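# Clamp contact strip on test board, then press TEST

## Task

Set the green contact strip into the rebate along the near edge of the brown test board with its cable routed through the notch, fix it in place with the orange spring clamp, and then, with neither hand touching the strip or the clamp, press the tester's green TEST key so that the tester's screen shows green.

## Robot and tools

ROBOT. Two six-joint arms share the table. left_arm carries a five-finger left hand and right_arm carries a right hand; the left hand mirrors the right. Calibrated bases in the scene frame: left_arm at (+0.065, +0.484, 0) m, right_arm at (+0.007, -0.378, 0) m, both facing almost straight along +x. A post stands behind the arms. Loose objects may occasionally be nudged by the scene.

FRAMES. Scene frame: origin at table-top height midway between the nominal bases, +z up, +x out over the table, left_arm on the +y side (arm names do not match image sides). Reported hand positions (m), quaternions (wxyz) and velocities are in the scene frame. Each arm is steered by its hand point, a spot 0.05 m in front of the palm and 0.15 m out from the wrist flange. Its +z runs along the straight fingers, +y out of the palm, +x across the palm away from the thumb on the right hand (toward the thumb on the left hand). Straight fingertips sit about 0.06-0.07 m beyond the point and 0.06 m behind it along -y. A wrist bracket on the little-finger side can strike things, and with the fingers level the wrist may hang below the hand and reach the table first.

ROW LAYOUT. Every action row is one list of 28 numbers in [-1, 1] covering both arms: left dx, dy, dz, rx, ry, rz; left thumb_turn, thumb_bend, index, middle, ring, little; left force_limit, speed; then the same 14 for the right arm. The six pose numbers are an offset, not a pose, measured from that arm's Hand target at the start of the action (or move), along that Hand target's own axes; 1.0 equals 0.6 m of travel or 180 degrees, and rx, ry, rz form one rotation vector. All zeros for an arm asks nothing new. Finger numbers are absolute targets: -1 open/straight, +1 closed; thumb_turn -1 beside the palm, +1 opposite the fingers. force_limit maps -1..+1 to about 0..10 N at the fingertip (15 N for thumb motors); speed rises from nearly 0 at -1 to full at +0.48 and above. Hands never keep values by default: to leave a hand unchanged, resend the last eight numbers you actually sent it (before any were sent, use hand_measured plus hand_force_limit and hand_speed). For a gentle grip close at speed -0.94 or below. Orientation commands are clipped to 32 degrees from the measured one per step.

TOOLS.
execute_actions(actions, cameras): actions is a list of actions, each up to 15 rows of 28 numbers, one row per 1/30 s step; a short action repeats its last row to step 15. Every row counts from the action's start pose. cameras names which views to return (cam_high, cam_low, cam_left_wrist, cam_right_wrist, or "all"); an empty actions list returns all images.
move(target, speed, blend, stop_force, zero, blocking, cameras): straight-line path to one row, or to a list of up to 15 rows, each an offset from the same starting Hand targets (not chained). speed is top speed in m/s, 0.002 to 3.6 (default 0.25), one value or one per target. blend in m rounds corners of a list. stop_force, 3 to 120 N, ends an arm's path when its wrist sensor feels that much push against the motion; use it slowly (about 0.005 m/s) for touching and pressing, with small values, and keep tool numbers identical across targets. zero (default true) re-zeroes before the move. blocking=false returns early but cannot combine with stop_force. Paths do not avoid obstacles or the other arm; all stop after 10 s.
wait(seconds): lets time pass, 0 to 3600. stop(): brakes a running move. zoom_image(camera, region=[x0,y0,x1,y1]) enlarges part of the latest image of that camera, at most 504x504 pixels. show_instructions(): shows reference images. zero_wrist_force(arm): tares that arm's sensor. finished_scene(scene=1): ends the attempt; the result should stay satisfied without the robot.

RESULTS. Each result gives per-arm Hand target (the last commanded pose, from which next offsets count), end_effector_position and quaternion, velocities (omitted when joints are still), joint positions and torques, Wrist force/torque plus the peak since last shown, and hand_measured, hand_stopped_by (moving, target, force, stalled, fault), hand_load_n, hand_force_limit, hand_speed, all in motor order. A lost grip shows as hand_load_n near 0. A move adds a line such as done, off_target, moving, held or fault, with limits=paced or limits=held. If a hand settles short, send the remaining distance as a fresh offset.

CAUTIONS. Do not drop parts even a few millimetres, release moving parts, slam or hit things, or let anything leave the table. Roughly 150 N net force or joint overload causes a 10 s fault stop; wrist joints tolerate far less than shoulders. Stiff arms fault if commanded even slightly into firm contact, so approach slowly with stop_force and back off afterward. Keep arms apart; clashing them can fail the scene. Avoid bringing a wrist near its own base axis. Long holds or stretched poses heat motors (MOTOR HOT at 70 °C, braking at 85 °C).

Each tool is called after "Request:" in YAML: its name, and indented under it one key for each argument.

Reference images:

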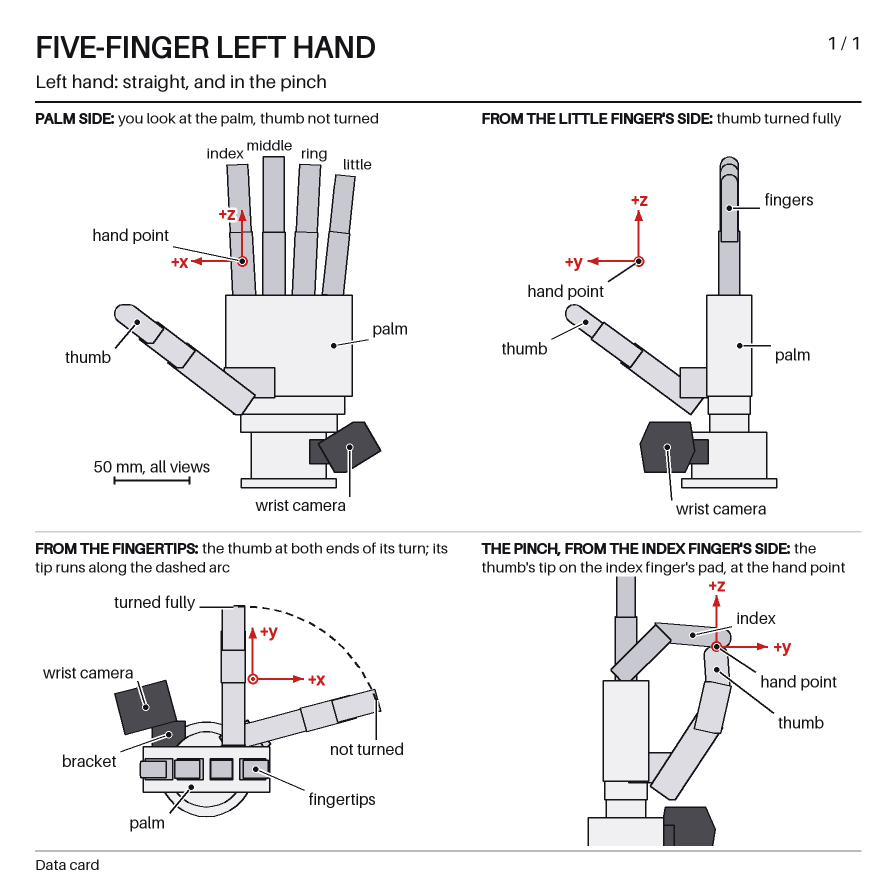

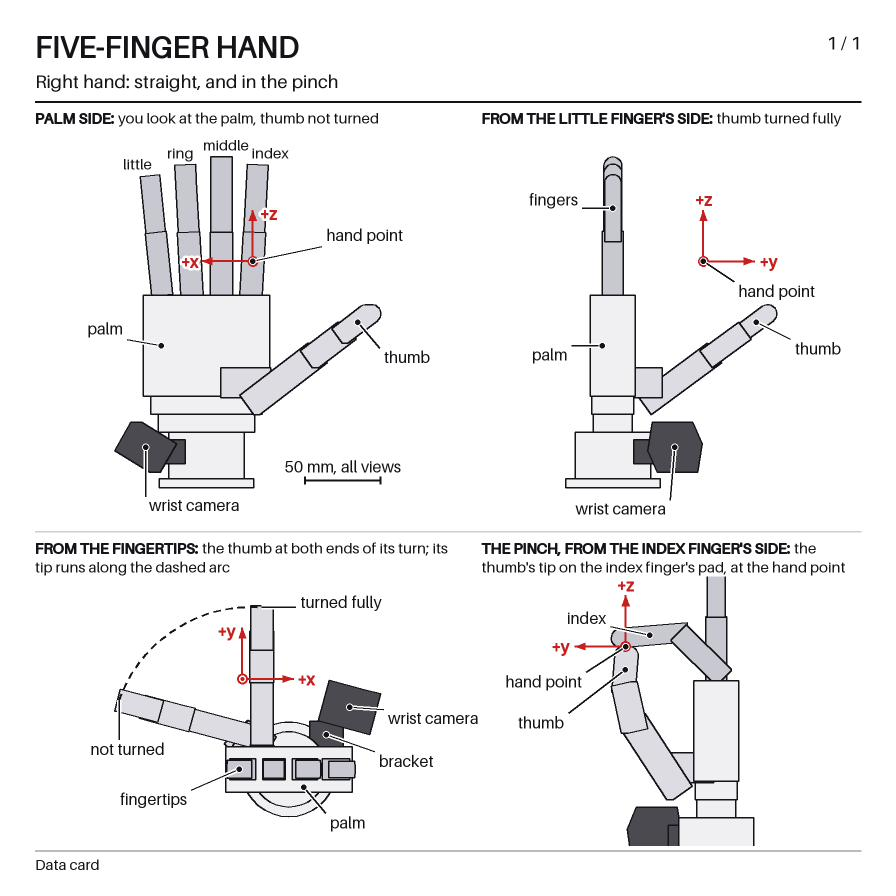

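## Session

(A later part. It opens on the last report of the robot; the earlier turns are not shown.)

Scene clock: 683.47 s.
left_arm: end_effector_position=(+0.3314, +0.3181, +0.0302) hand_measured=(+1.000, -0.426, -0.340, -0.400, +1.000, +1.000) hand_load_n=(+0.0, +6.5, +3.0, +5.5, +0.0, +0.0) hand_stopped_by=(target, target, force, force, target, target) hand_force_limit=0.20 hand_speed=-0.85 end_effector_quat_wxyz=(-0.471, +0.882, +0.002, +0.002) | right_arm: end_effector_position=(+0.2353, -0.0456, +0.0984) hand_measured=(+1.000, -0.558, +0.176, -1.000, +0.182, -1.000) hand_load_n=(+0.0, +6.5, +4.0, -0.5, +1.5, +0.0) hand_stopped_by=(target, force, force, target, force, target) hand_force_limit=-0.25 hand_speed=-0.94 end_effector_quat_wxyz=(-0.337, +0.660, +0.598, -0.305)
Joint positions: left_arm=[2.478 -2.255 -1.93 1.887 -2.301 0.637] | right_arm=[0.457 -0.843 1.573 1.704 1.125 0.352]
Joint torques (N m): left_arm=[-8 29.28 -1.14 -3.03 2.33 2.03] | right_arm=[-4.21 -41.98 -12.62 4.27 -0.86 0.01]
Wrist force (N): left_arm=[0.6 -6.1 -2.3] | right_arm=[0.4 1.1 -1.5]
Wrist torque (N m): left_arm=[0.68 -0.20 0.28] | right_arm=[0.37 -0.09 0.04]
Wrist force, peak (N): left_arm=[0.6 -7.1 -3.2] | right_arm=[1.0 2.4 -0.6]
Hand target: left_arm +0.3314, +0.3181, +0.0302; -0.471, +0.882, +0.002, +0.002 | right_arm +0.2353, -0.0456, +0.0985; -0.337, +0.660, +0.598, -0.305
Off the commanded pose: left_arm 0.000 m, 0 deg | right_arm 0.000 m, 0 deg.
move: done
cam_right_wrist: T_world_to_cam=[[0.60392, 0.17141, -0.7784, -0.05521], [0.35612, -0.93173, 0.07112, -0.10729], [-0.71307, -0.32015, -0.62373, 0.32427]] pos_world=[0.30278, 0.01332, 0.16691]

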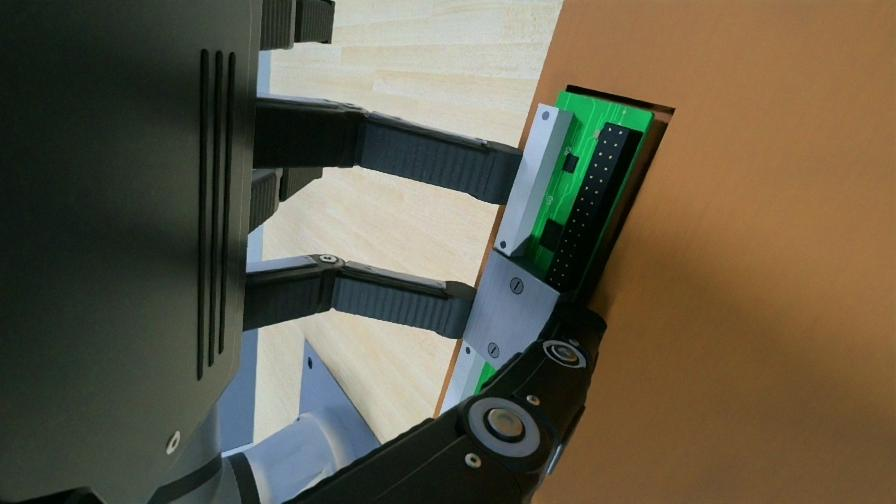

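Request:
move:
  target: [0,0,0,0,0,0,1,-0.42,-0.15,-0.25,1,1,0.2,-0.85,0,0.0081,0.0059,0,0,0,1,-0.5,0.26,-1,0.26,-1,-0.25,-0.94]
  speed: 0.006
  stop_force: 4
  cameras: ["cam_right_wrist"]

Request:
zoom_image:
  camera: "cam_right_wrist"
  region: [420, 40, 720, 340]

Scene clock: 698.43 s.
left_arm: end_effector_position=(+0.3314, +0.3181, +0.0302) hand_measured=(+1.000, -0.426, -0.340, -0.400, +1.000, +1.000) hand_load_n=(+0.0, +6.5, +3.0, +5.0, +0.0, +0.0) hand_stopped_by=(target, target, force, force, target, target) hand_force_limit=0.20 hand_speed=-0.85 end_effector_quat_wxyz=(-0.471, +0.882, +0.002, +0.002) | right_arm: end_effector_position=(+0.2353, -0.0456, +0.0983) hand_measured=(+1.000, -0.558, +0.176, -1.000, +0.182, -1.000) hand_load_n=(+0.0, +6.0, +4.0, +0.0, +1.0, +0.0) hand_stopped_by=(target, force, force, target, force, target) hand_force_limit=-0.25 hand_speed=-0.94 end_effector_quat_wxyz=(-0.337, +0.660, +0.598, -0.305)
Joint positions: left_arm=[2.478 -2.255 -1.93 1.887 -2.301 0.637] | right_arm=[0.456 -0.843 1.573 1.704 1.125 0.352]
Joint torques (N m): left_arm=[-8.1 28.84 0.52 -3.03 2.61 1.99] | right_arm=[-6.45 -43.31 -18.1 4.63 0.88 0.7]
Wrist force (N): left_arm=[0.5 -6.4 -2.7] | right_arm=[1.0 -1.6 -3.3]
Wrist torque (N m): left_arm=[0.68 -0.17 0.26] | right_arm=[0.31 -0.08 -0.03]
Wrist force, peak (N): left_arm=[0.6 -7.1 -3.2] | right_arm=[0.7 -7.5 -6.9]
Hand target: left_arm +0.3314, +0.3181, +0.0302; -0.471, +0.882, +0.002, +0.002 | right_arm +0.2353, -0.0456, +0.0983; -0.337, +0.660, +0.598, -0.305 (not the last commanded pose)
Off the commanded pose: left_arm 0.000 m, 0 deg | right_arm 0.006 m, 0 deg.
move: contact (right_arm)
cam_right_wrist: T_world_to_cam=[[0.6041, 0.17112, -0.77832, -0.0554], [0.35562, -0.93192, 0.07112, -0.10725], [-0.71317, -0.31975, -0.62382, 0.32429]] pos_world=[0.30288, 0.01322, 0.16681]

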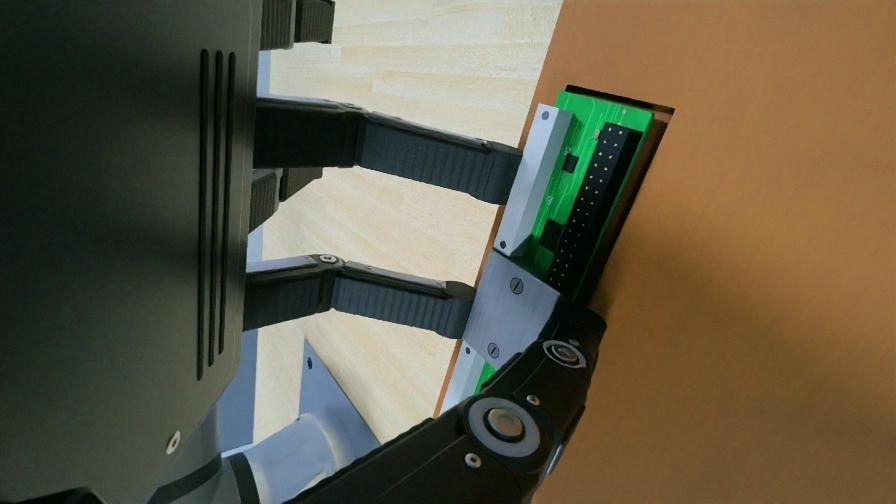

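Scaled by 1.680 from the camera's image (finer frame: 1280x720).

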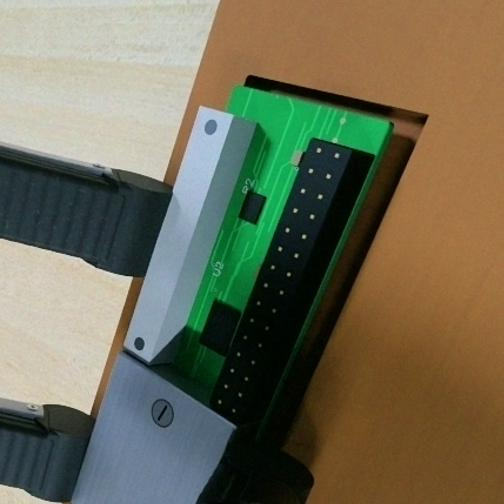

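Request:
move:
  target: [0,0,0,0,0,0,1,-0.42,-0.15,-0.25,1,1,0.2,-0.85,-0.0011,0.0006,-0.0037,0,0,0,1,-0.5,0.26,-1,0.26,-1,-0.25,-0.94]
  speed: 0.02
  cameras: ["cam_right_wrist","cam_high"]

Request:
zoom_image:
  camera: "cam_right_wrist"
  region: [500, 60, 700, 260]

Request:
zoom_image:
  camera: "cam_high"
  region: [480, 200, 600, 300]

Scene clock: 735.13 s.
left_arm: end_effector_position=(+0.3314, +0.3181, +0.0302) hand_measured=(+1.000, -0.426, -0.340, -0.400, +1.000, +1.000) hand_load_n=(-0.5, +6.5, +3.0, +5.0, +0.0, +0.0) hand_stopped_by=(target, target, force, force, target, target) hand_force_limit=0.20 hand_speed=-0.85 end_effector_quat_wxyz=(-0.471, +0.882, +0.002, +0.002) | right_arm: end_effector_position=(+0.2373, -0.0465, +0.0994) hand_measured=(+1.000, -0.558, +0.176, -1.000, +0.182, -1.000) hand_load_n=(+0.0, +6.0, +4.5, +0.0, +2.0, +0.0) hand_stopped_by=(target, force, force, target, force, target) hand_force_limit=-0.25 hand_speed=-0.94 end_effector_quat_wxyz=(-0.337, +0.660, +0.598, -0.305)
Joint positions: left_arm=[2.478 -2.255 -1.93 1.887 -2.301 0.637] | right_arm=[0.453 -0.843 1.57 1.708 1.128 0.35]
Joint torques (N m): left_arm=[-8.43 28.44 -1.84 -3.02 2.24 2.05] | right_arm=[6.5 -40.83 -4.43 -0.18 -2.37 0.28]
Wrist force (N): left_arm=[0.7 -6.4 -2.9] | right_arm=[0.2 2.1 -0.6]
Wrist torque (N m): left_arm=[0.68 -0.21 0.28] | right_arm=[0.44 -0.02 0.04]
Wrist force, peak (N): left_arm=[0.7 -7.1 -3.4] | right_arm=[0.8 -1.9 -3.9]
Hand target: left_arm +0.3314, +0.3181, +0.0302; -0.471, +0.882, +0.002, +0.002 | right_arm +0.2372, -0.0465, +0.0993; -0.337, +0.660, +0.598, -0.305
Off the commanded pose: left_arm 0.000 m, 0 deg | right_arm 0.000 m, 0 deg.
move: done
cam_right_wrist: T_world_to_cam=[[0.60412, 0.17115, -0.7783, -0.05561], [0.35572, -0.93188, 0.07119, -0.10892], [-0.71309, -0.31986, -0.62385, 0.3261]] pos_world=[0.30488, 0.01232, 0.16791]
Images, in order (width x height): cam_high 896x504, cam_right_wrist 896x504.

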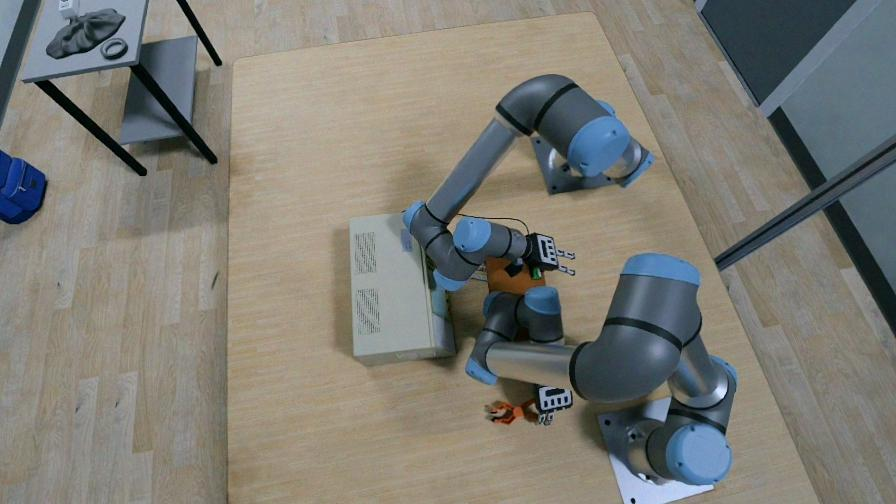

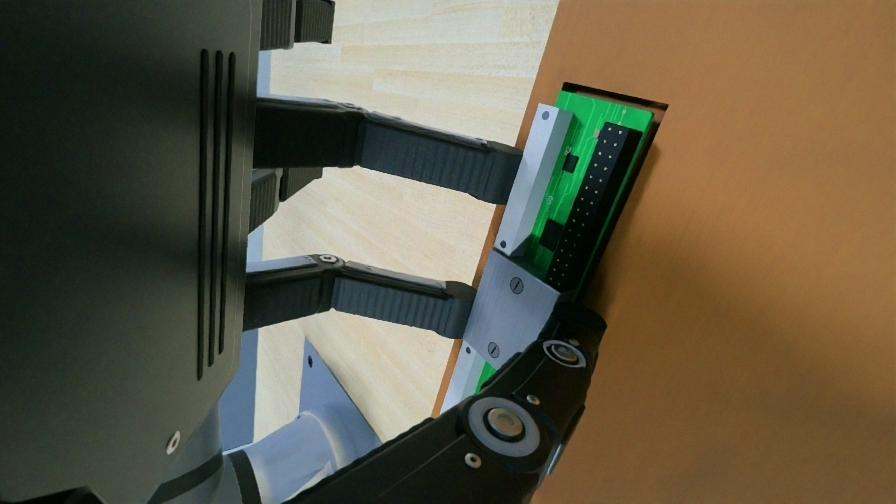

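Scaled by 2.520 from the camera's image (finer frame: 1280x720).

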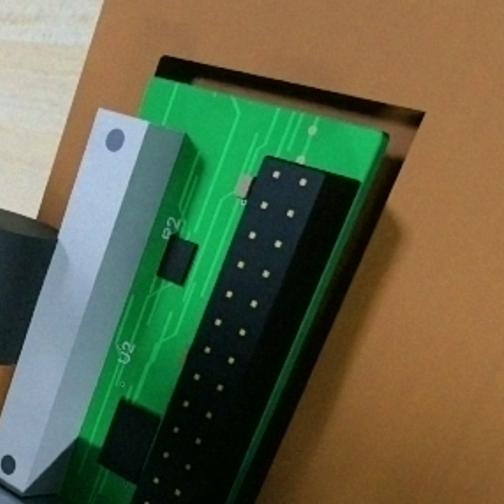

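Scaled by 4.200 from the camera's image (finer frame: 1280x720).

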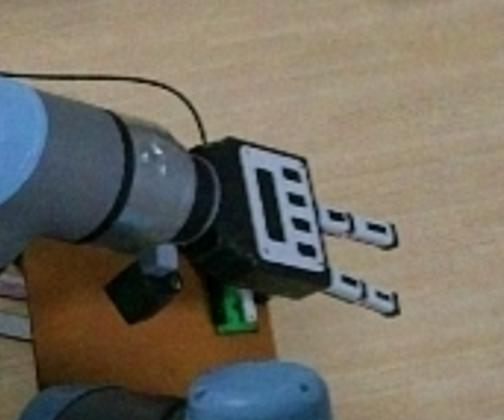

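Request:
zoom_image:
  camera: "cam_right_wrist"
  region: [540, 80, 680, 200]

Request:
zoom_image:
  camera: "cam_right_wrist"
  region: [540, 190, 680, 310]

Request:
zoom_image:
  camera: "cam_right_wrist"
  region: [420, 300, 560, 420]

Scaled by 3.600 from the camera's image (finer frame: 1280x720).

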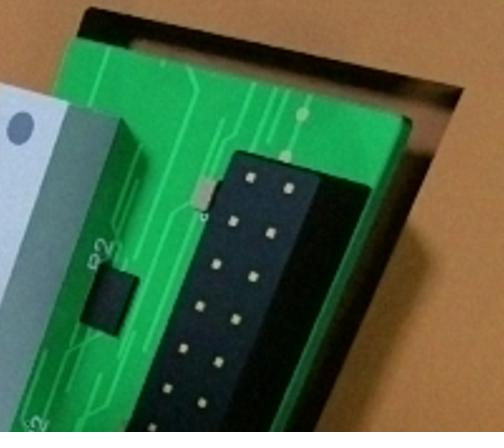

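Scaled by 3.600 from the camera's image (finer frame: 1280x720).

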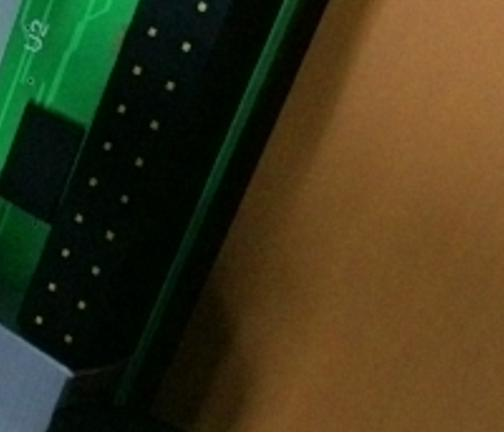

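Scaled by 3.600 from the camera's image (finer frame: 1280x720).

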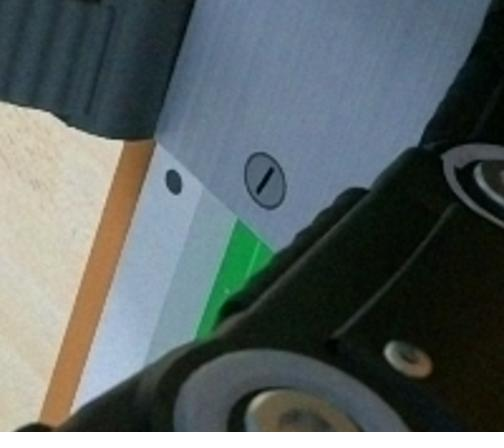

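Request:
move:
  target: [0,0,0,0,0,0,1,-0.42,-0.15,-0.25,1,1,0.2,-0.85,0,0.0024,0.00175,0,0,0,1,-0.5,0.26,-1,0.26,-1,-0.25,-0.94]
  speed: 0.005
  stop_force: 3
  cameras: ["cam_right_wrist"]

Request:
zoom_image:
  camera: "cam_right_wrist"
  region: [500, 60, 700, 310]

Scene clock: 762.43 s.
left_arm: end_effector_position=(+0.3314, +0.3181, +0.0302) hand_measured=(+1.000, -0.426, -0.340, -0.400, +1.000, +1.000) hand_load_n=(+0.0, +6.5, +3.0, +5.0, +0.0, +0.0) hand_stopped_by=(target, target, force, force, target, target) hand_force_limit=0.20 hand_speed=-0.85 end_effector_quat_wxyz=(-0.471, +0.882, +0.002, +0.002) | right_arm: end_effector_position=(+0.2372, -0.0465, +0.0982) hand_measured=(+1.000, -0.558, +0.176, -1.000, +0.182, -1.000) hand_load_n=(+0.0, +5.5, +4.5, +0.0, +2.0, +0.0) hand_stopped_by=(target, force, force, target, force, target) hand_force_limit=-0.25 hand_speed=-0.94 end_effector_quat_wxyz=(-0.337, +0.660, +0.598, -0.305)
Joint positions: left_arm=[2.478 -2.255 -1.93 1.887 -2.301 0.637] | right_arm=[0.453 -0.842 1.571 1.706 1.127 0.35]
Joint torques (N m): left_arm=[-8.91 29.64 -1.07 -3.05 2.5 1.82] | right_arm=[6.7 -43.16 -13.61 4.7 -2.61 0.25]
Wrist force (N): left_arm=[0.6 -7.0 -3.2] | right_arm=[-0.7 -1.4 -4.1]
Wrist torque (N m): left_arm=[0.66 -0.19 0.27] | right_arm=[0.25 0.09 0.01]
Wrist force, peak (N): left_arm=[0.6 -7.0 -3.4] | right_arm=[-0.9 -3.1 -5.8]
Hand target: left_arm +0.3314, +0.3181, +0.0302; -0.471, +0.882, +0.002, +0.002 | right_arm +0.2372, -0.0465, +0.0982; -0.337, +0.660, +0.598, -0.305 (not the last commanded pose)
Off the commanded pose: left_arm 0.000 m, 0 deg | right_arm 0.001 m, 0 deg.
move: contact (right_arm)
cam_right_wrist: T_world_to_cam=[[0.60409, 0.17114, -0.77832, -0.05647], [0.35563, -0.93192, 0.07111, -0.10876], [-0.71317, -0.31975, -0.62382, 0.3253]] pos_world=[0.30478, 0.01232, 0.16671]

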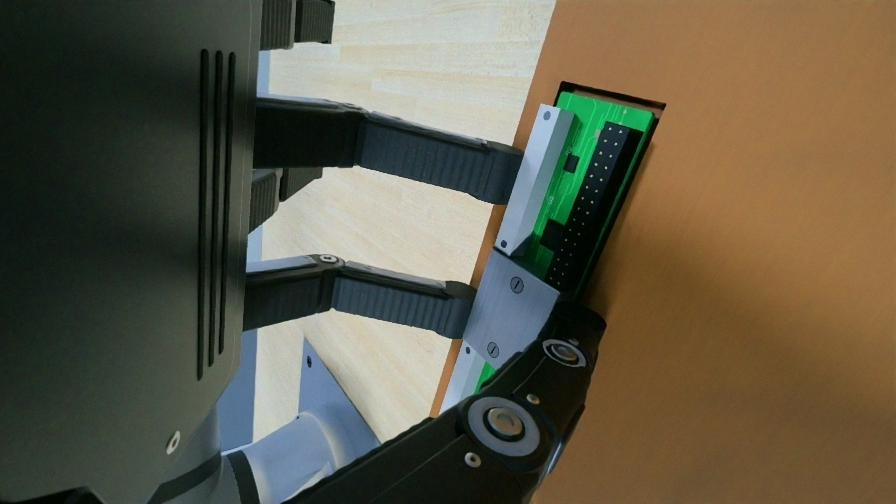

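Scaled by 2.016 from the camera's image (finer frame: 1280x720).

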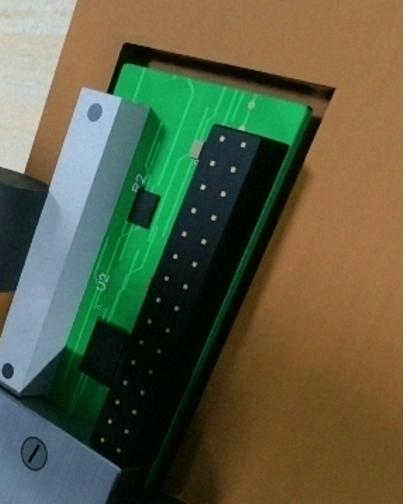

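Request:
move:
  target: [0,0,0,0,0,0,1,-0.42,-0.15,-0.25,1,1,0.2,-0.85,-0.0001,-0.0008,0.0002,0,0,0,1,-0.5,0.26,-1,0.26,-1,-0.25,-0.94]
  speed: 0.01

Request:
move:
  target: [0,0,0,0,0,0,1,-0.42,-0.15,-0.25,1,1,0.2,-0.85,0,0,0,0,0,0,1,-0.66,0.26,-1,0.26,-1,-0.25,-0.5]
  cameras: ["cam_right_wrist","cam_high"]

Request:
zoom_image:
  camera: "cam_right_wrist"
  region: [420, 60, 700, 340]

Scene clock: 769.10 s.
left_arm: end_effector_position=(+0.3314, +0.3181, +0.0302) hand_measured=(+1.000, -0.426, -0.340, -0.400, +1.000, +1.000) hand_load_n=(+0.0, +6.5, +2.5, +5.0, +0.0, +0.0) hand_stopped_by=(target, target, force, force, target, target) hand_force_limit=0.20 hand_speed=-0.85 end_effector_quat_wxyz=(-0.471, +0.882, +0.002, +0.002) | right_arm: end_effector_position=(+0.2368, -0.0465, +0.0986) hand_measured=(+1.000, -0.558, +0.176, -1.000, +0.182, -1.000) hand_load_n=(+0.0, +5.5, +4.5, +0.0, +2.0, +0.0) hand_stopped_by=(target, force, force, target, force, target) hand_force_limit=-0.25 hand_speed=-0.94 end_effector_quat_wxyz=(-0.337, +0.660, +0.598, -0.305)
Joint positions: left_arm=[2.478 -2.255 -1.93 1.887 -2.301 0.637] | right_arm=[0.453 -0.843 1.571 1.706 1.127 0.35]
Joint torques (N m): left_arm=[-8.14 28.96 -1.29 -3 2.5 1.99] | right_arm=[2.64 -32.08 -4.03 4.88 -2.19 1.3]
Wrist force (N): left_arm=[0.3 -6.1 -2.6] | right_arm=[0.1 2.4 -0.8]
Wrist torque (N m): left_arm=[0.71 -0.15 0.25] | right_arm=[0.50 -0.01 0.04]
Wrist force, peak (N): left_arm=[1.0 -7.1 -3.3] | right_arm=[-0.7 -1.2 -4.3]
Hand target: left_arm +0.3314, +0.3181, +0.0302; -0.471, +0.882, +0.002, +0.002 | right_arm +0.2368, -0.0465, +0.0985; -0.337, +0.660, +0.598, -0.305
Off the commanded pose: left_arm 0.000 m, 0 deg | right_arm 0.000 m, 0 deg.
move: done

Scene clock: 769.60 s.
left_arm: end_effector_position=(+0.3314, +0.3181, +0.0302) hand_measured=(+1.000, -0.426, -0.340, -0.400, +1.000, +1.000) hand_load_n=(+0.0, +6.5, +3.0, +5.0, +0.0, +0.0) hand_stopped_by=(target, target, force, force, target, target) hand_force_limit=0.20 hand_speed=-0.85 end_effector_quat_wxyz=(-0.471, +0.882, +0.002, +0.002) | right_arm: end_effector_position=(+0.2368, -0.0465, +0.0986) hand_measured=(+1.000, -0.656, +0.176, -1.000, +0.182, -1.000) hand_load_n=(-0.5, -5.0, +0.0, +0.0, +0.5, +0.0) hand_stopped_by=(target, target, force, target, force, target) hand_force_limit=-0.25 hand_speed=-0.50 end_effector_quat_wxyz=(-0.337, +0.660, +0.598, -0.305)
Joint positions: left_arm=[2.478 -2.255 -1.93 1.887 -2.301 0.637] | right_arm=[0.453 -0.843 1.571 1.706 1.127 0.35]
Joint torques (N m): left_arm=[-8.35 28.23 -1.3 -2.85 2.38 1.92] | right_arm=[-1.49 -28.5 -5.11 1.62 -1.46 1.06]
Wrist force (N): left_arm=[0.8 -6.5 -2.8] | right_arm=[-0.4 -7.0 -2.6]
Wrist torque (N m): left_arm=[0.68 -0.22 0.29] | right_arm=[-0.11 0.07 -0.12]
Wrist force, peak (N): left_arm=[0.6 -7.0 -3.1] | right_arm=[-0.6 -7.7 -2.8]
Hand target: left_arm +0.3314, +0.3181, +0.0302; -0.471, +0.882, +0.002, +0.002 | right_arm +0.2368, -0.0465, +0.0985; -0.337, +0.660, +0.598, -0.305
Off the commanded pose: left_arm 0.000 m, 0 deg | right_arm 0.000 m, 0 deg.
move: done
cam_right_wrist: T_world_to_cam=[[0.60403, 0.17111, -0.77837, -0.05589], [0.35563, -0.93192, 0.07111, -0.10865], [-0.71321, -0.31977, -0.62376, 0.32527]] pos_world=[0.30438, 0.01232, 0.16711]
Images, in order (width x height): cam_high 896x504, cam_right_wrist 896x504.

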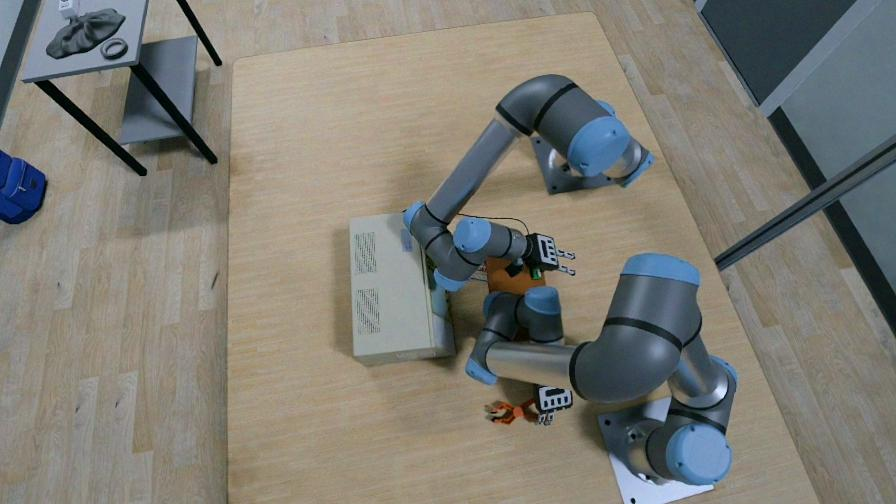

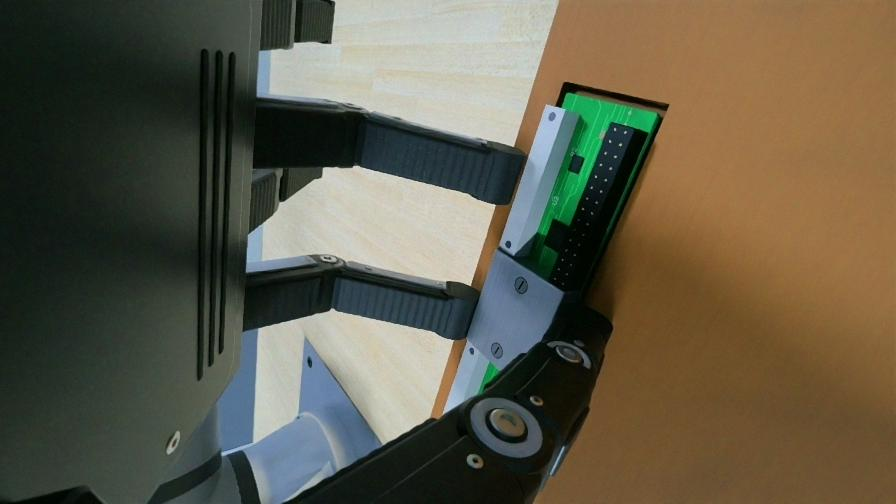

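Scaled by 1.800 from the camera's image (finer frame: 1280x720).

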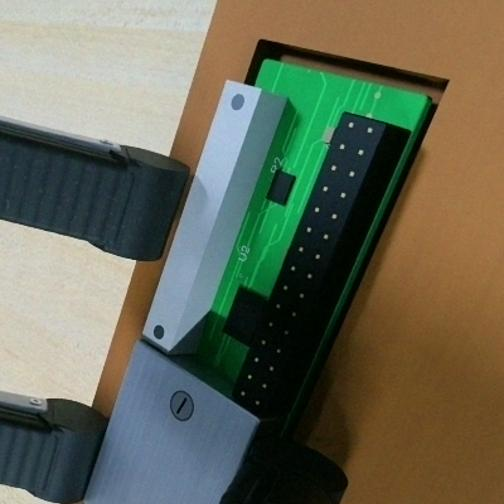

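Request:
move:
  target: [0,0,0,0,0,0,1,-0.42,-0.15,-0.25,1,1,0.2,-0.85,0,-0.0027,-0.00196,0,0,0,1,-0.66,0.1,-1,0.1,-1,-0.25,-0.5]
  speed: 0.02
  cameras: ["cam_right_wrist"]

Request:
zoom_image:
  camera: "cam_right_wrist"
  region: [420, 60, 700, 340]

Scene clock: 776.20 s.
left_arm: end_effector_position=(+0.3314, +0.3181, +0.0302) hand_measured=(+1.000, -0.426, -0.340, -0.400, +1.000, +1.000) hand_load_n=(+0.0, +6.5, +3.0, +5.5, +0.0, +0.0) hand_stopped_by=(target, target, force, force, target, target) hand_force_limit=0.20 hand_speed=-0.85 end_effector_quat_wxyz=(-0.471, +0.882, +0.002, +0.002) | right_arm: end_effector_position=(+0.2368, -0.0465, +0.1006) hand_measured=(+1.000, -0.656, +0.100, -1.000, +0.100, -1.000) hand_load_n=(+0.0, +0.0, +0.0, +0.0, +0.0, +0.0) hand_stopped_by=(target, target, target, target, target, target) hand_force_limit=-0.25 hand_speed=-0.50 end_effector_quat_wxyz=(-0.337, +0.660, +0.598, -0.305)
Joint positions: left_arm=[2.478 -2.255 -1.93 1.887 -2.301 0.637] | right_arm=[0.453 -0.846 1.571 1.71 1.127 0.35]
Joint torques (N m): left_arm=[-8.26 27.83 -1.3 -3.02 2.51 1.97] | right_arm=[-5.74 -29.75 -19.19 0.42 1.54 -0.37]
Wrist force (N): left_arm=[0.6 -6.1 -2.5] | right_arm=[0.2 2.1 -0.9]
Wrist torque (N m): left_arm=[0.69 -0.21 0.28] | right_arm=[0.48 -0.03 0.05]
Wrist force, peak (N): left_arm=[0.4 -6.9 -3.5] | right_arm=[-0.8 -7.7 -3.2]
Hand target: left_arm +0.3314, +0.3181, +0.0302; -0.471, +0.882, +0.002, +0.002 | right_arm +0.2368, -0.0465, +0.1005; -0.337, +0.660, +0.598, -0.305
Off the commanded pose: left_arm 0.000 m, 0 deg | right_arm 0.000 m, 0 deg.
move: done
cam_right_wrist: T_world_to_cam=[[0.60403, 0.17111, -0.77837, -0.05433], [0.35563, -0.93192, 0.07111, -0.10879], [-0.71321, -0.31977, -0.62376, 0.32651]] pos_world=[0.30438, 0.01232, 0.16911]

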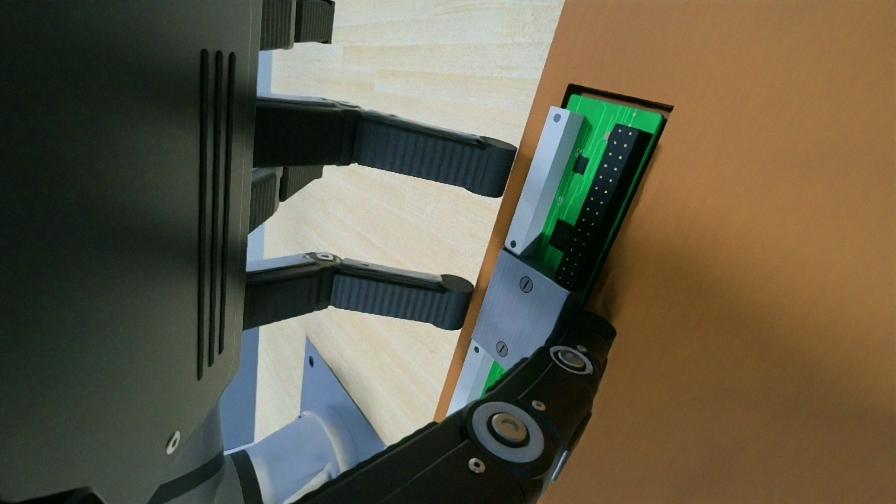

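Scaled by 1.800 from the camera's image (finer frame: 1280x720).

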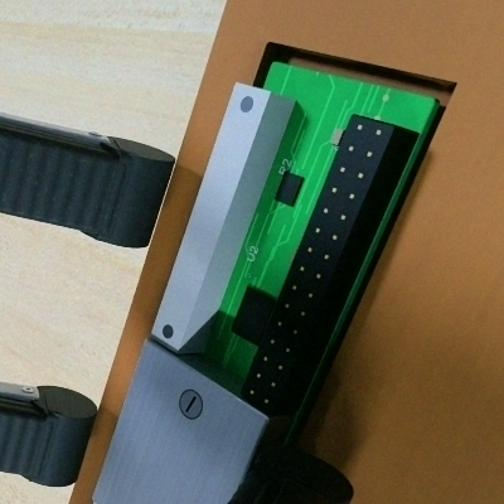

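Request:
move:
  target:
    - [0,0,0,0,0,0,1,-0.42,-0.15,-0.25,1,1,0.2,-0.85,0,-0.0135,-0.0098,0,0,0,1,-0.9,-0.1,-1,-0.1,-1,0,-0.5]
    - [0,0,0,0,0,0,1,-0.42,-0.15,-0.25,1,1,0.2,-0.85,0.03,-0.054,-0.039,0,0,0,1,-0.9,-0.1,-1,-0.1,-1,0,-0.5]
  speed: 0.05
  cameras: ["cam_right_wrist","cam_high"]

Request:
zoom_image:
  camera: "cam_right_wrist"
  region: [460, 60, 720, 320]

Scene clock: 796.53 s.
left_arm: end_effector_position=(+0.3314, +0.3181, +0.0302) hand_measured=(+1.000, -0.426, -0.340, -0.400, +1.000, +1.000) hand_load_n=(+0.0, +6.5, +3.0, +5.5, +0.0, +0.0) hand_stopped_by=(target, target, force, force, target, target) hand_force_limit=0.20 hand_speed=-0.85 end_effector_quat_wxyz=(-0.471, +0.882, +0.002, +0.002) | right_arm: end_effector_position=(+0.2385, -0.0285, +0.1406) hand_measured=(+1.000, -0.900, -0.100, -1.000, -0.100, -1.000) hand_load_n=(+0.0, +0.0, +0.0, +0.0, +0.0, +0.0) hand_stopped_by=(target, target, target, target, target, target) hand_force_limit=0.00 hand_speed=-0.50 end_effector_quat_wxyz=(-0.337, +0.660, +0.598, -0.305) end_effector_velocity=(+0.000, -0.001, -0.002) end_effector_angular_velocity=(-0.001, -0.002, +0.002)
Joint positions: left_arm=[2.478 -2.255 -1.93 1.887 -2.301 0.637] | right_arm=[0.483 -0.879 1.502 1.803 1.105 0.372]
Joint velocities: left_arm=[within noise] | right_arm=[-0.001 0.001 0.005 -0.006 0.003 -0.001]
Joint torques (N m): left_arm=[-7.76 29.07 -1.49 -3.15 2.48 2.13] | right_arm=[-6.92 -30.62 -5.33 -0.1 1.22 -0.95]
Wrist force (N): left_arm=[0.9 -6.8 -3.1] | right_arm=[0.3 1.9 -0.8]
Wrist torque (N m): left_arm=[0.68 -0.23 0.28] | right_arm=[0.46 -0.04 -0.03]
Wrist force, peak (N): left_arm=[0.7 -6.9 -3.4] | right_arm=[0.3 2.7 -0.7]
Hand target: left_arm +0.3314, +0.3181, +0.0302; -0.471, +0.882, +0.002, +0.002 | right_arm +0.2386, -0.0286, +0.1405; -0.337, +0.660, +0.598, -0.305
Off the commanded pose: left_arm 0.000 m, 0 deg | right_arm 0.000 m, 0 deg.
move: done
cam_right_wrist: T_world_to_cam=[[0.6041, 0.17114, -0.77831, -0.02734], [0.35556, -0.93195, 0.07105, -0.09543], [-0.71319, -0.31966, -0.62384, 0.35844]] pos_world=[0.30608, 0.03032, 0.20911]
Images, in order (width x height): cam_high 896x504, cam_right_wrist 896x504.

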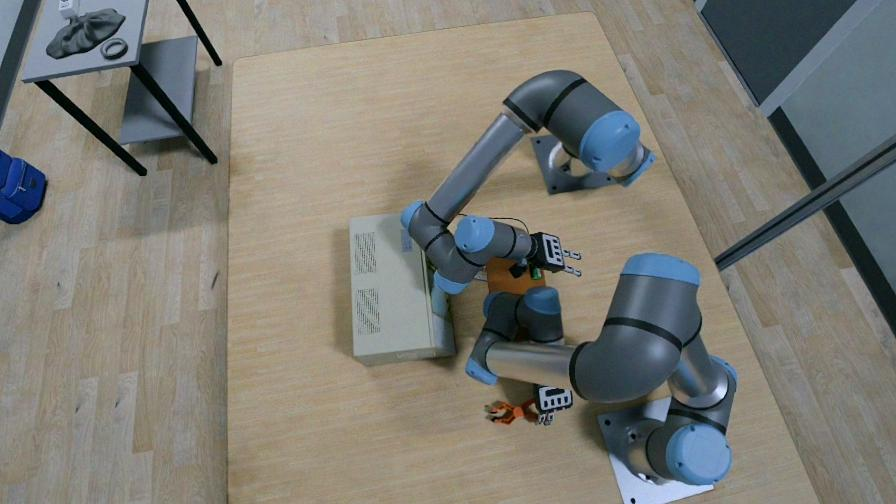

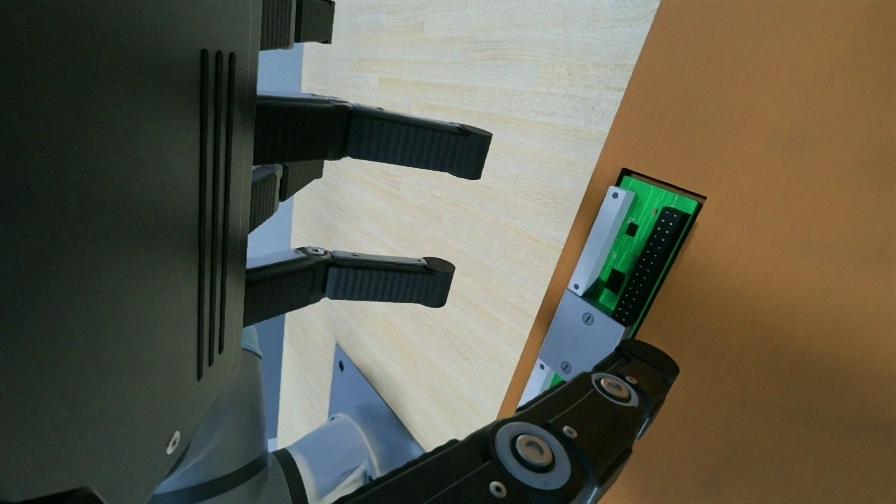

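Scaled by 1.938 from the camera's image (finer frame: 1280x720).

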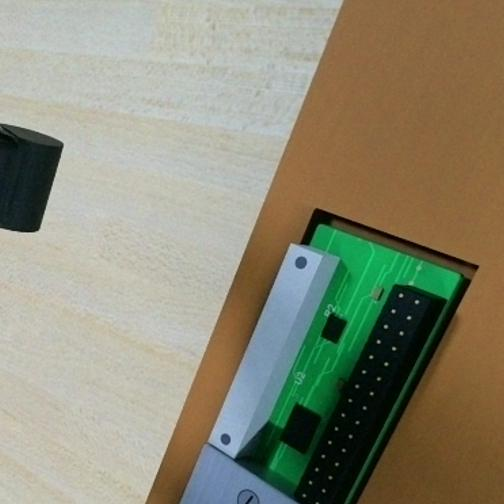

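Request:
move:
  target: [0,0,0,0,0,0,1,-0.42,-0.15,-0.25,1,1,0.2,-0.85,0,0,0,0,0,0,-1,-1,-1,-1,-1,-1,0,0]
  cameras: ["cam_right_wrist"]

Request:
zoom_image:
  camera: "cam_right_wrist"
  region: [480, 150, 720, 390]

Request:
zoom_image:
  camera: "cam_right_wrist"
  region: [460, 340, 640, 504]

Scene clock: 801.33 s.
left_arm: end_effector_position=(+0.3314, +0.3181, +0.0302) hand_measured=(+1.000, -0.426, -0.340, -0.400, +1.000, +1.000) hand_load_n=(-0.5, +6.5, +3.5, +5.0, +0.0, +0.0) hand_stopped_by=(target, target, force, force, target, target) hand_force_limit=0.20 hand_speed=-0.85 end_effector_quat_wxyz=(-0.471, +0.882, +0.002, +0.002) | right_arm: end_effector_position=(+0.2386, -0.0286, +0.1405) hand_measured=(-1.000, -1.000, -1.000, -1.000, -1.000, -1.000) hand_load_n=(+0.0, +0.0, +0.0, +0.0, +0.0, +0.0) hand_stopped_by=(target, target, target, target, target, target) hand_force_limit=0.00 hand_speed=0.00 end_effector_quat_wxyz=(-0.337, +0.660, +0.598, -0.305)
Joint positions: left_arm=[2.478 -2.255 -1.93 1.887 -2.301 0.637] | right_arm=[0.483 -0.879 1.502 1.803 1.105 0.372]
Joint torques (N m): left_arm=[-9.17 29.01 -1.1 -2.9 2.52 1.97] | right_arm=[-6.76 -31.02 -8.17 0.44 0.84 -1.32]
Wrist force (N): left_arm=[0.6 -6.3 -2.4] | right_arm=[0.3 2.1 -0.9]
Wrist torque (N m): left_arm=[0.67 -0.19 0.28] | right_arm=[0.48 -0.02 -0.03]
Wrist force, peak (N): left_arm=[0.7 -7.1 -3.1] | right_arm=[0.5 2.3 -0.9]
Hand target: left_arm +0.3314, +0.3181, +0.0302; -0.471, +0.882, +0.002, +0.002 | right_arm +0.2386, -0.0286, +0.1405; -0.337, +0.660, +0.598, -0.305
Off the commanded pose: left_arm 0.000 m, 0 deg | right_arm 0.000 m, 0 deg.
move: done
cam_right_wrist: T_world_to_cam=[[0.60409, 0.17114, -0.77832, -0.02739], [0.35563, -0.93192, 0.07111, -0.09555], [-0.71317, -0.31975, -0.62382, 0.35834]] pos_world=[0.30608, 0.03022, 0.20901]

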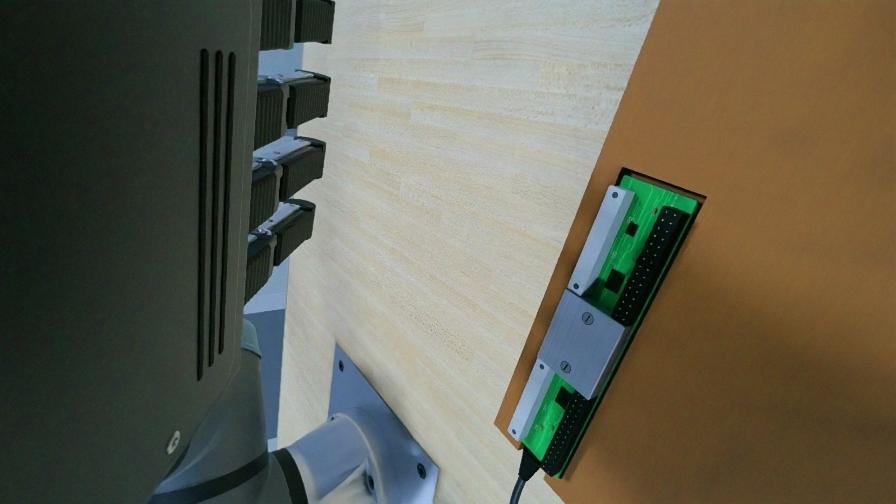

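Scaled by 2.100 from the camera's image (finer frame: 1280x720).

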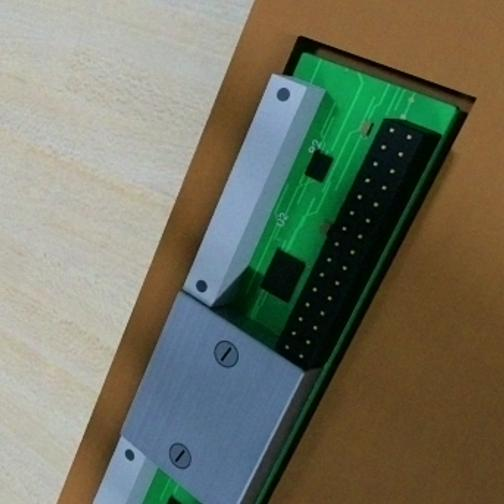

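Scaled by 2.800 from the camera's image (finer frame: 1280x720).

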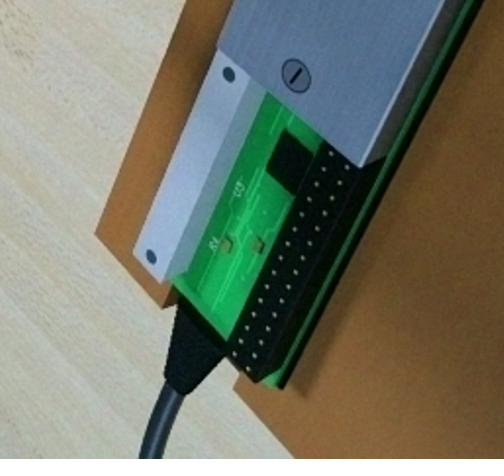

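Request:
move:
  target: [0,0,0,0,0,0,1,-0.42,-0.15,-0.25,1,1,0.2,-0.85,-0.1432,0.0532,-0.0438,0,0,0,-1,-1,-0.1,-1,-1,-1,0,0]
  speed: 0.08
  cameras: ["cam_right_wrist","cam_high"]

Request:
zoom_image:
  camera: "cam_right_wrist"
  region: [380, 100, 660, 380]

Scene clock: 846.93 s.
left_arm: end_effector_position=(+0.3314, +0.3181, +0.0302) hand_measured=(+1.000, -0.426, -0.340, -0.400, +1.000, +1.000) hand_load_n=(+0.0, +6.5, +3.0, +5.5, +0.0, +0.0) hand_stopped_by=(target, target, force, force, target, target) hand_force_limit=0.20 hand_speed=-0.85 end_effector_quat_wxyz=(-0.471, +0.882, +0.002, +0.002) | right_arm: end_effector_position=(+0.2698, -0.1181, +0.1300) hand_measured=(-1.000, -1.000, -0.100, -1.000, -1.000, -1.000) hand_load_n=(+0.0, +0.0, +0.0, +0.0, +0.0, +0.0) hand_stopped_by=(target, target, target, target, target, target) hand_force_limit=0.00 hand_speed=0.00 end_effector_quat_wxyz=(-0.337, +0.660, +0.598, -0.305) end_effector_velocity=(+0.000, +0.002, +0.000) end_effector_angular_velocity=(+0.001, -0.002, -0.002)
Joint positions: left_arm=[2.478 -2.255 -1.93 1.887 -2.301 0.637] | right_arm=[0.297 -0.923 1.627 1.771 1.249 0.243]
Joint velocities: left_arm=[within noise] | right_arm=[0.003 0.001 -0.003 0 -0.005 0.003]
Joint torques (N m): left_arm=[-7.98 29.36 -1.07 -3.08 2.52 2.04] | right_arm=[4.89 -27.46 -22.37 3.04 -2.71 1.47]
Wrist force (N): left_arm=[0.6 -6.7 -3.1] | right_arm=[0.3 1.8 -0.9]
Wrist torque (N m): left_arm=[0.69 -0.19 0.27] | right_arm=[0.42 -0.03 -0.02]
Wrist force, peak (N): left_arm=[0.6 -7.0 -3.5] | right_arm=[0.6 2.3 -1.0]
Hand target: left_arm +0.3314, +0.3181, +0.0302; -0.471, +0.882, +0.002, +0.002 | right_arm +0.2698, -0.1180, +0.1300; -0.337, +0.660, +0.598, -0.305
Off the commanded pose: left_arm 0.000 m, 0 deg | right_arm 0.000 m, 0 deg.
move: done
cam_right_wrist: T_world_to_cam=[[0.60427, 0.17128, -0.77815, -0.03924], [0.3557, -0.93189, 0.0711, -0.18936], [-0.71298, -0.31975, -0.62404, 0.34547]] pos_world=[0.33738, -0.05928, 0.19851]
Images, in order (width x height): cam_high 896x504, cam_right_wrist 896x504.

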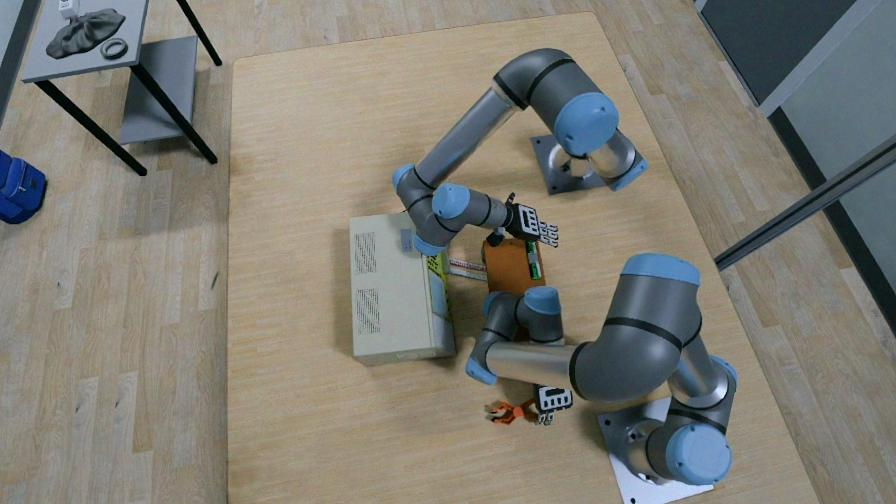

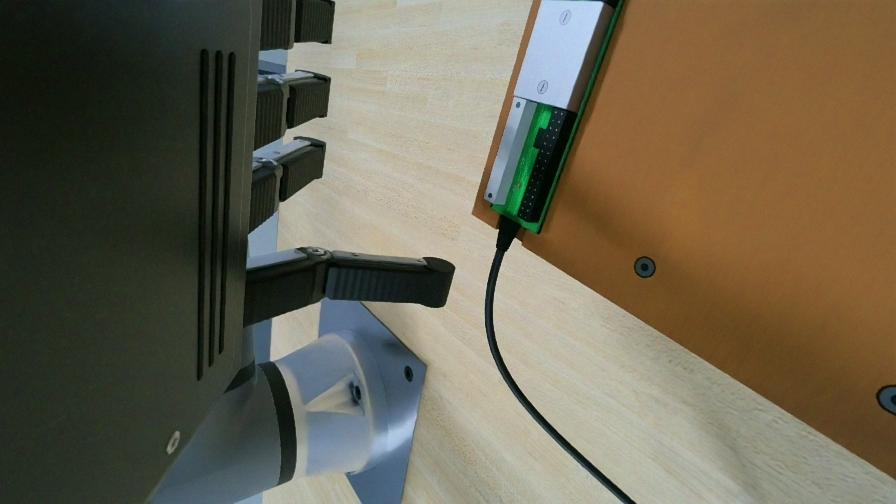

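Scaled by 1.800 from the camera's image (finer frame: 1280x720).

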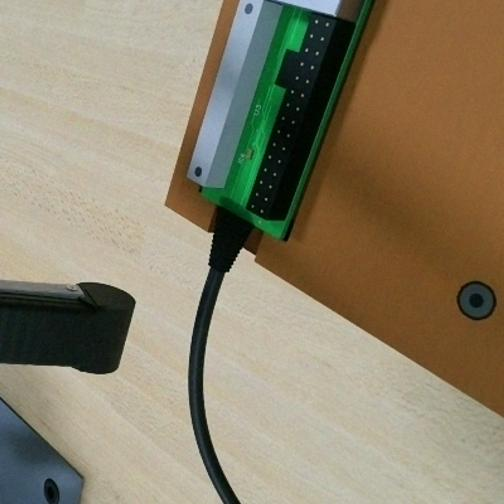

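Request:
zoom_image:
  camera: "cam_right_wrist"
  region: [460, 150, 580, 270]

Request:
zoom_image:
  camera: "cam_right_wrist"
  region: [500, 0, 660, 160]

Scaled by 4.200 from the camera's image (finer frame: 1280x720).

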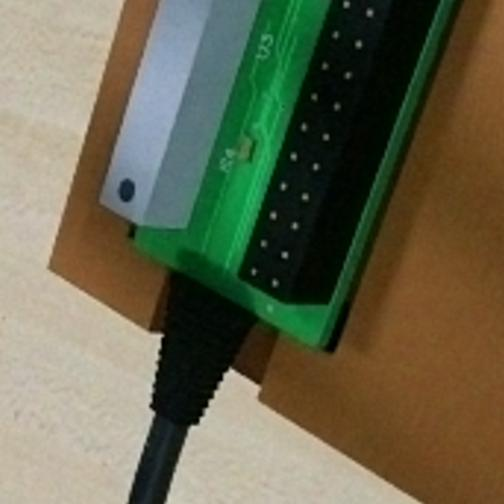

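Scaled by 3.150 from the camera's image (finer frame: 1280x720).

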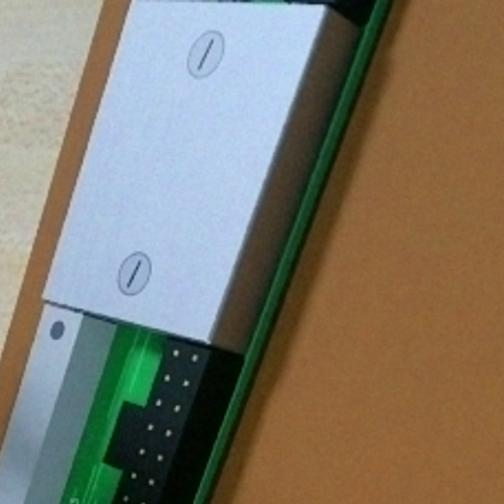

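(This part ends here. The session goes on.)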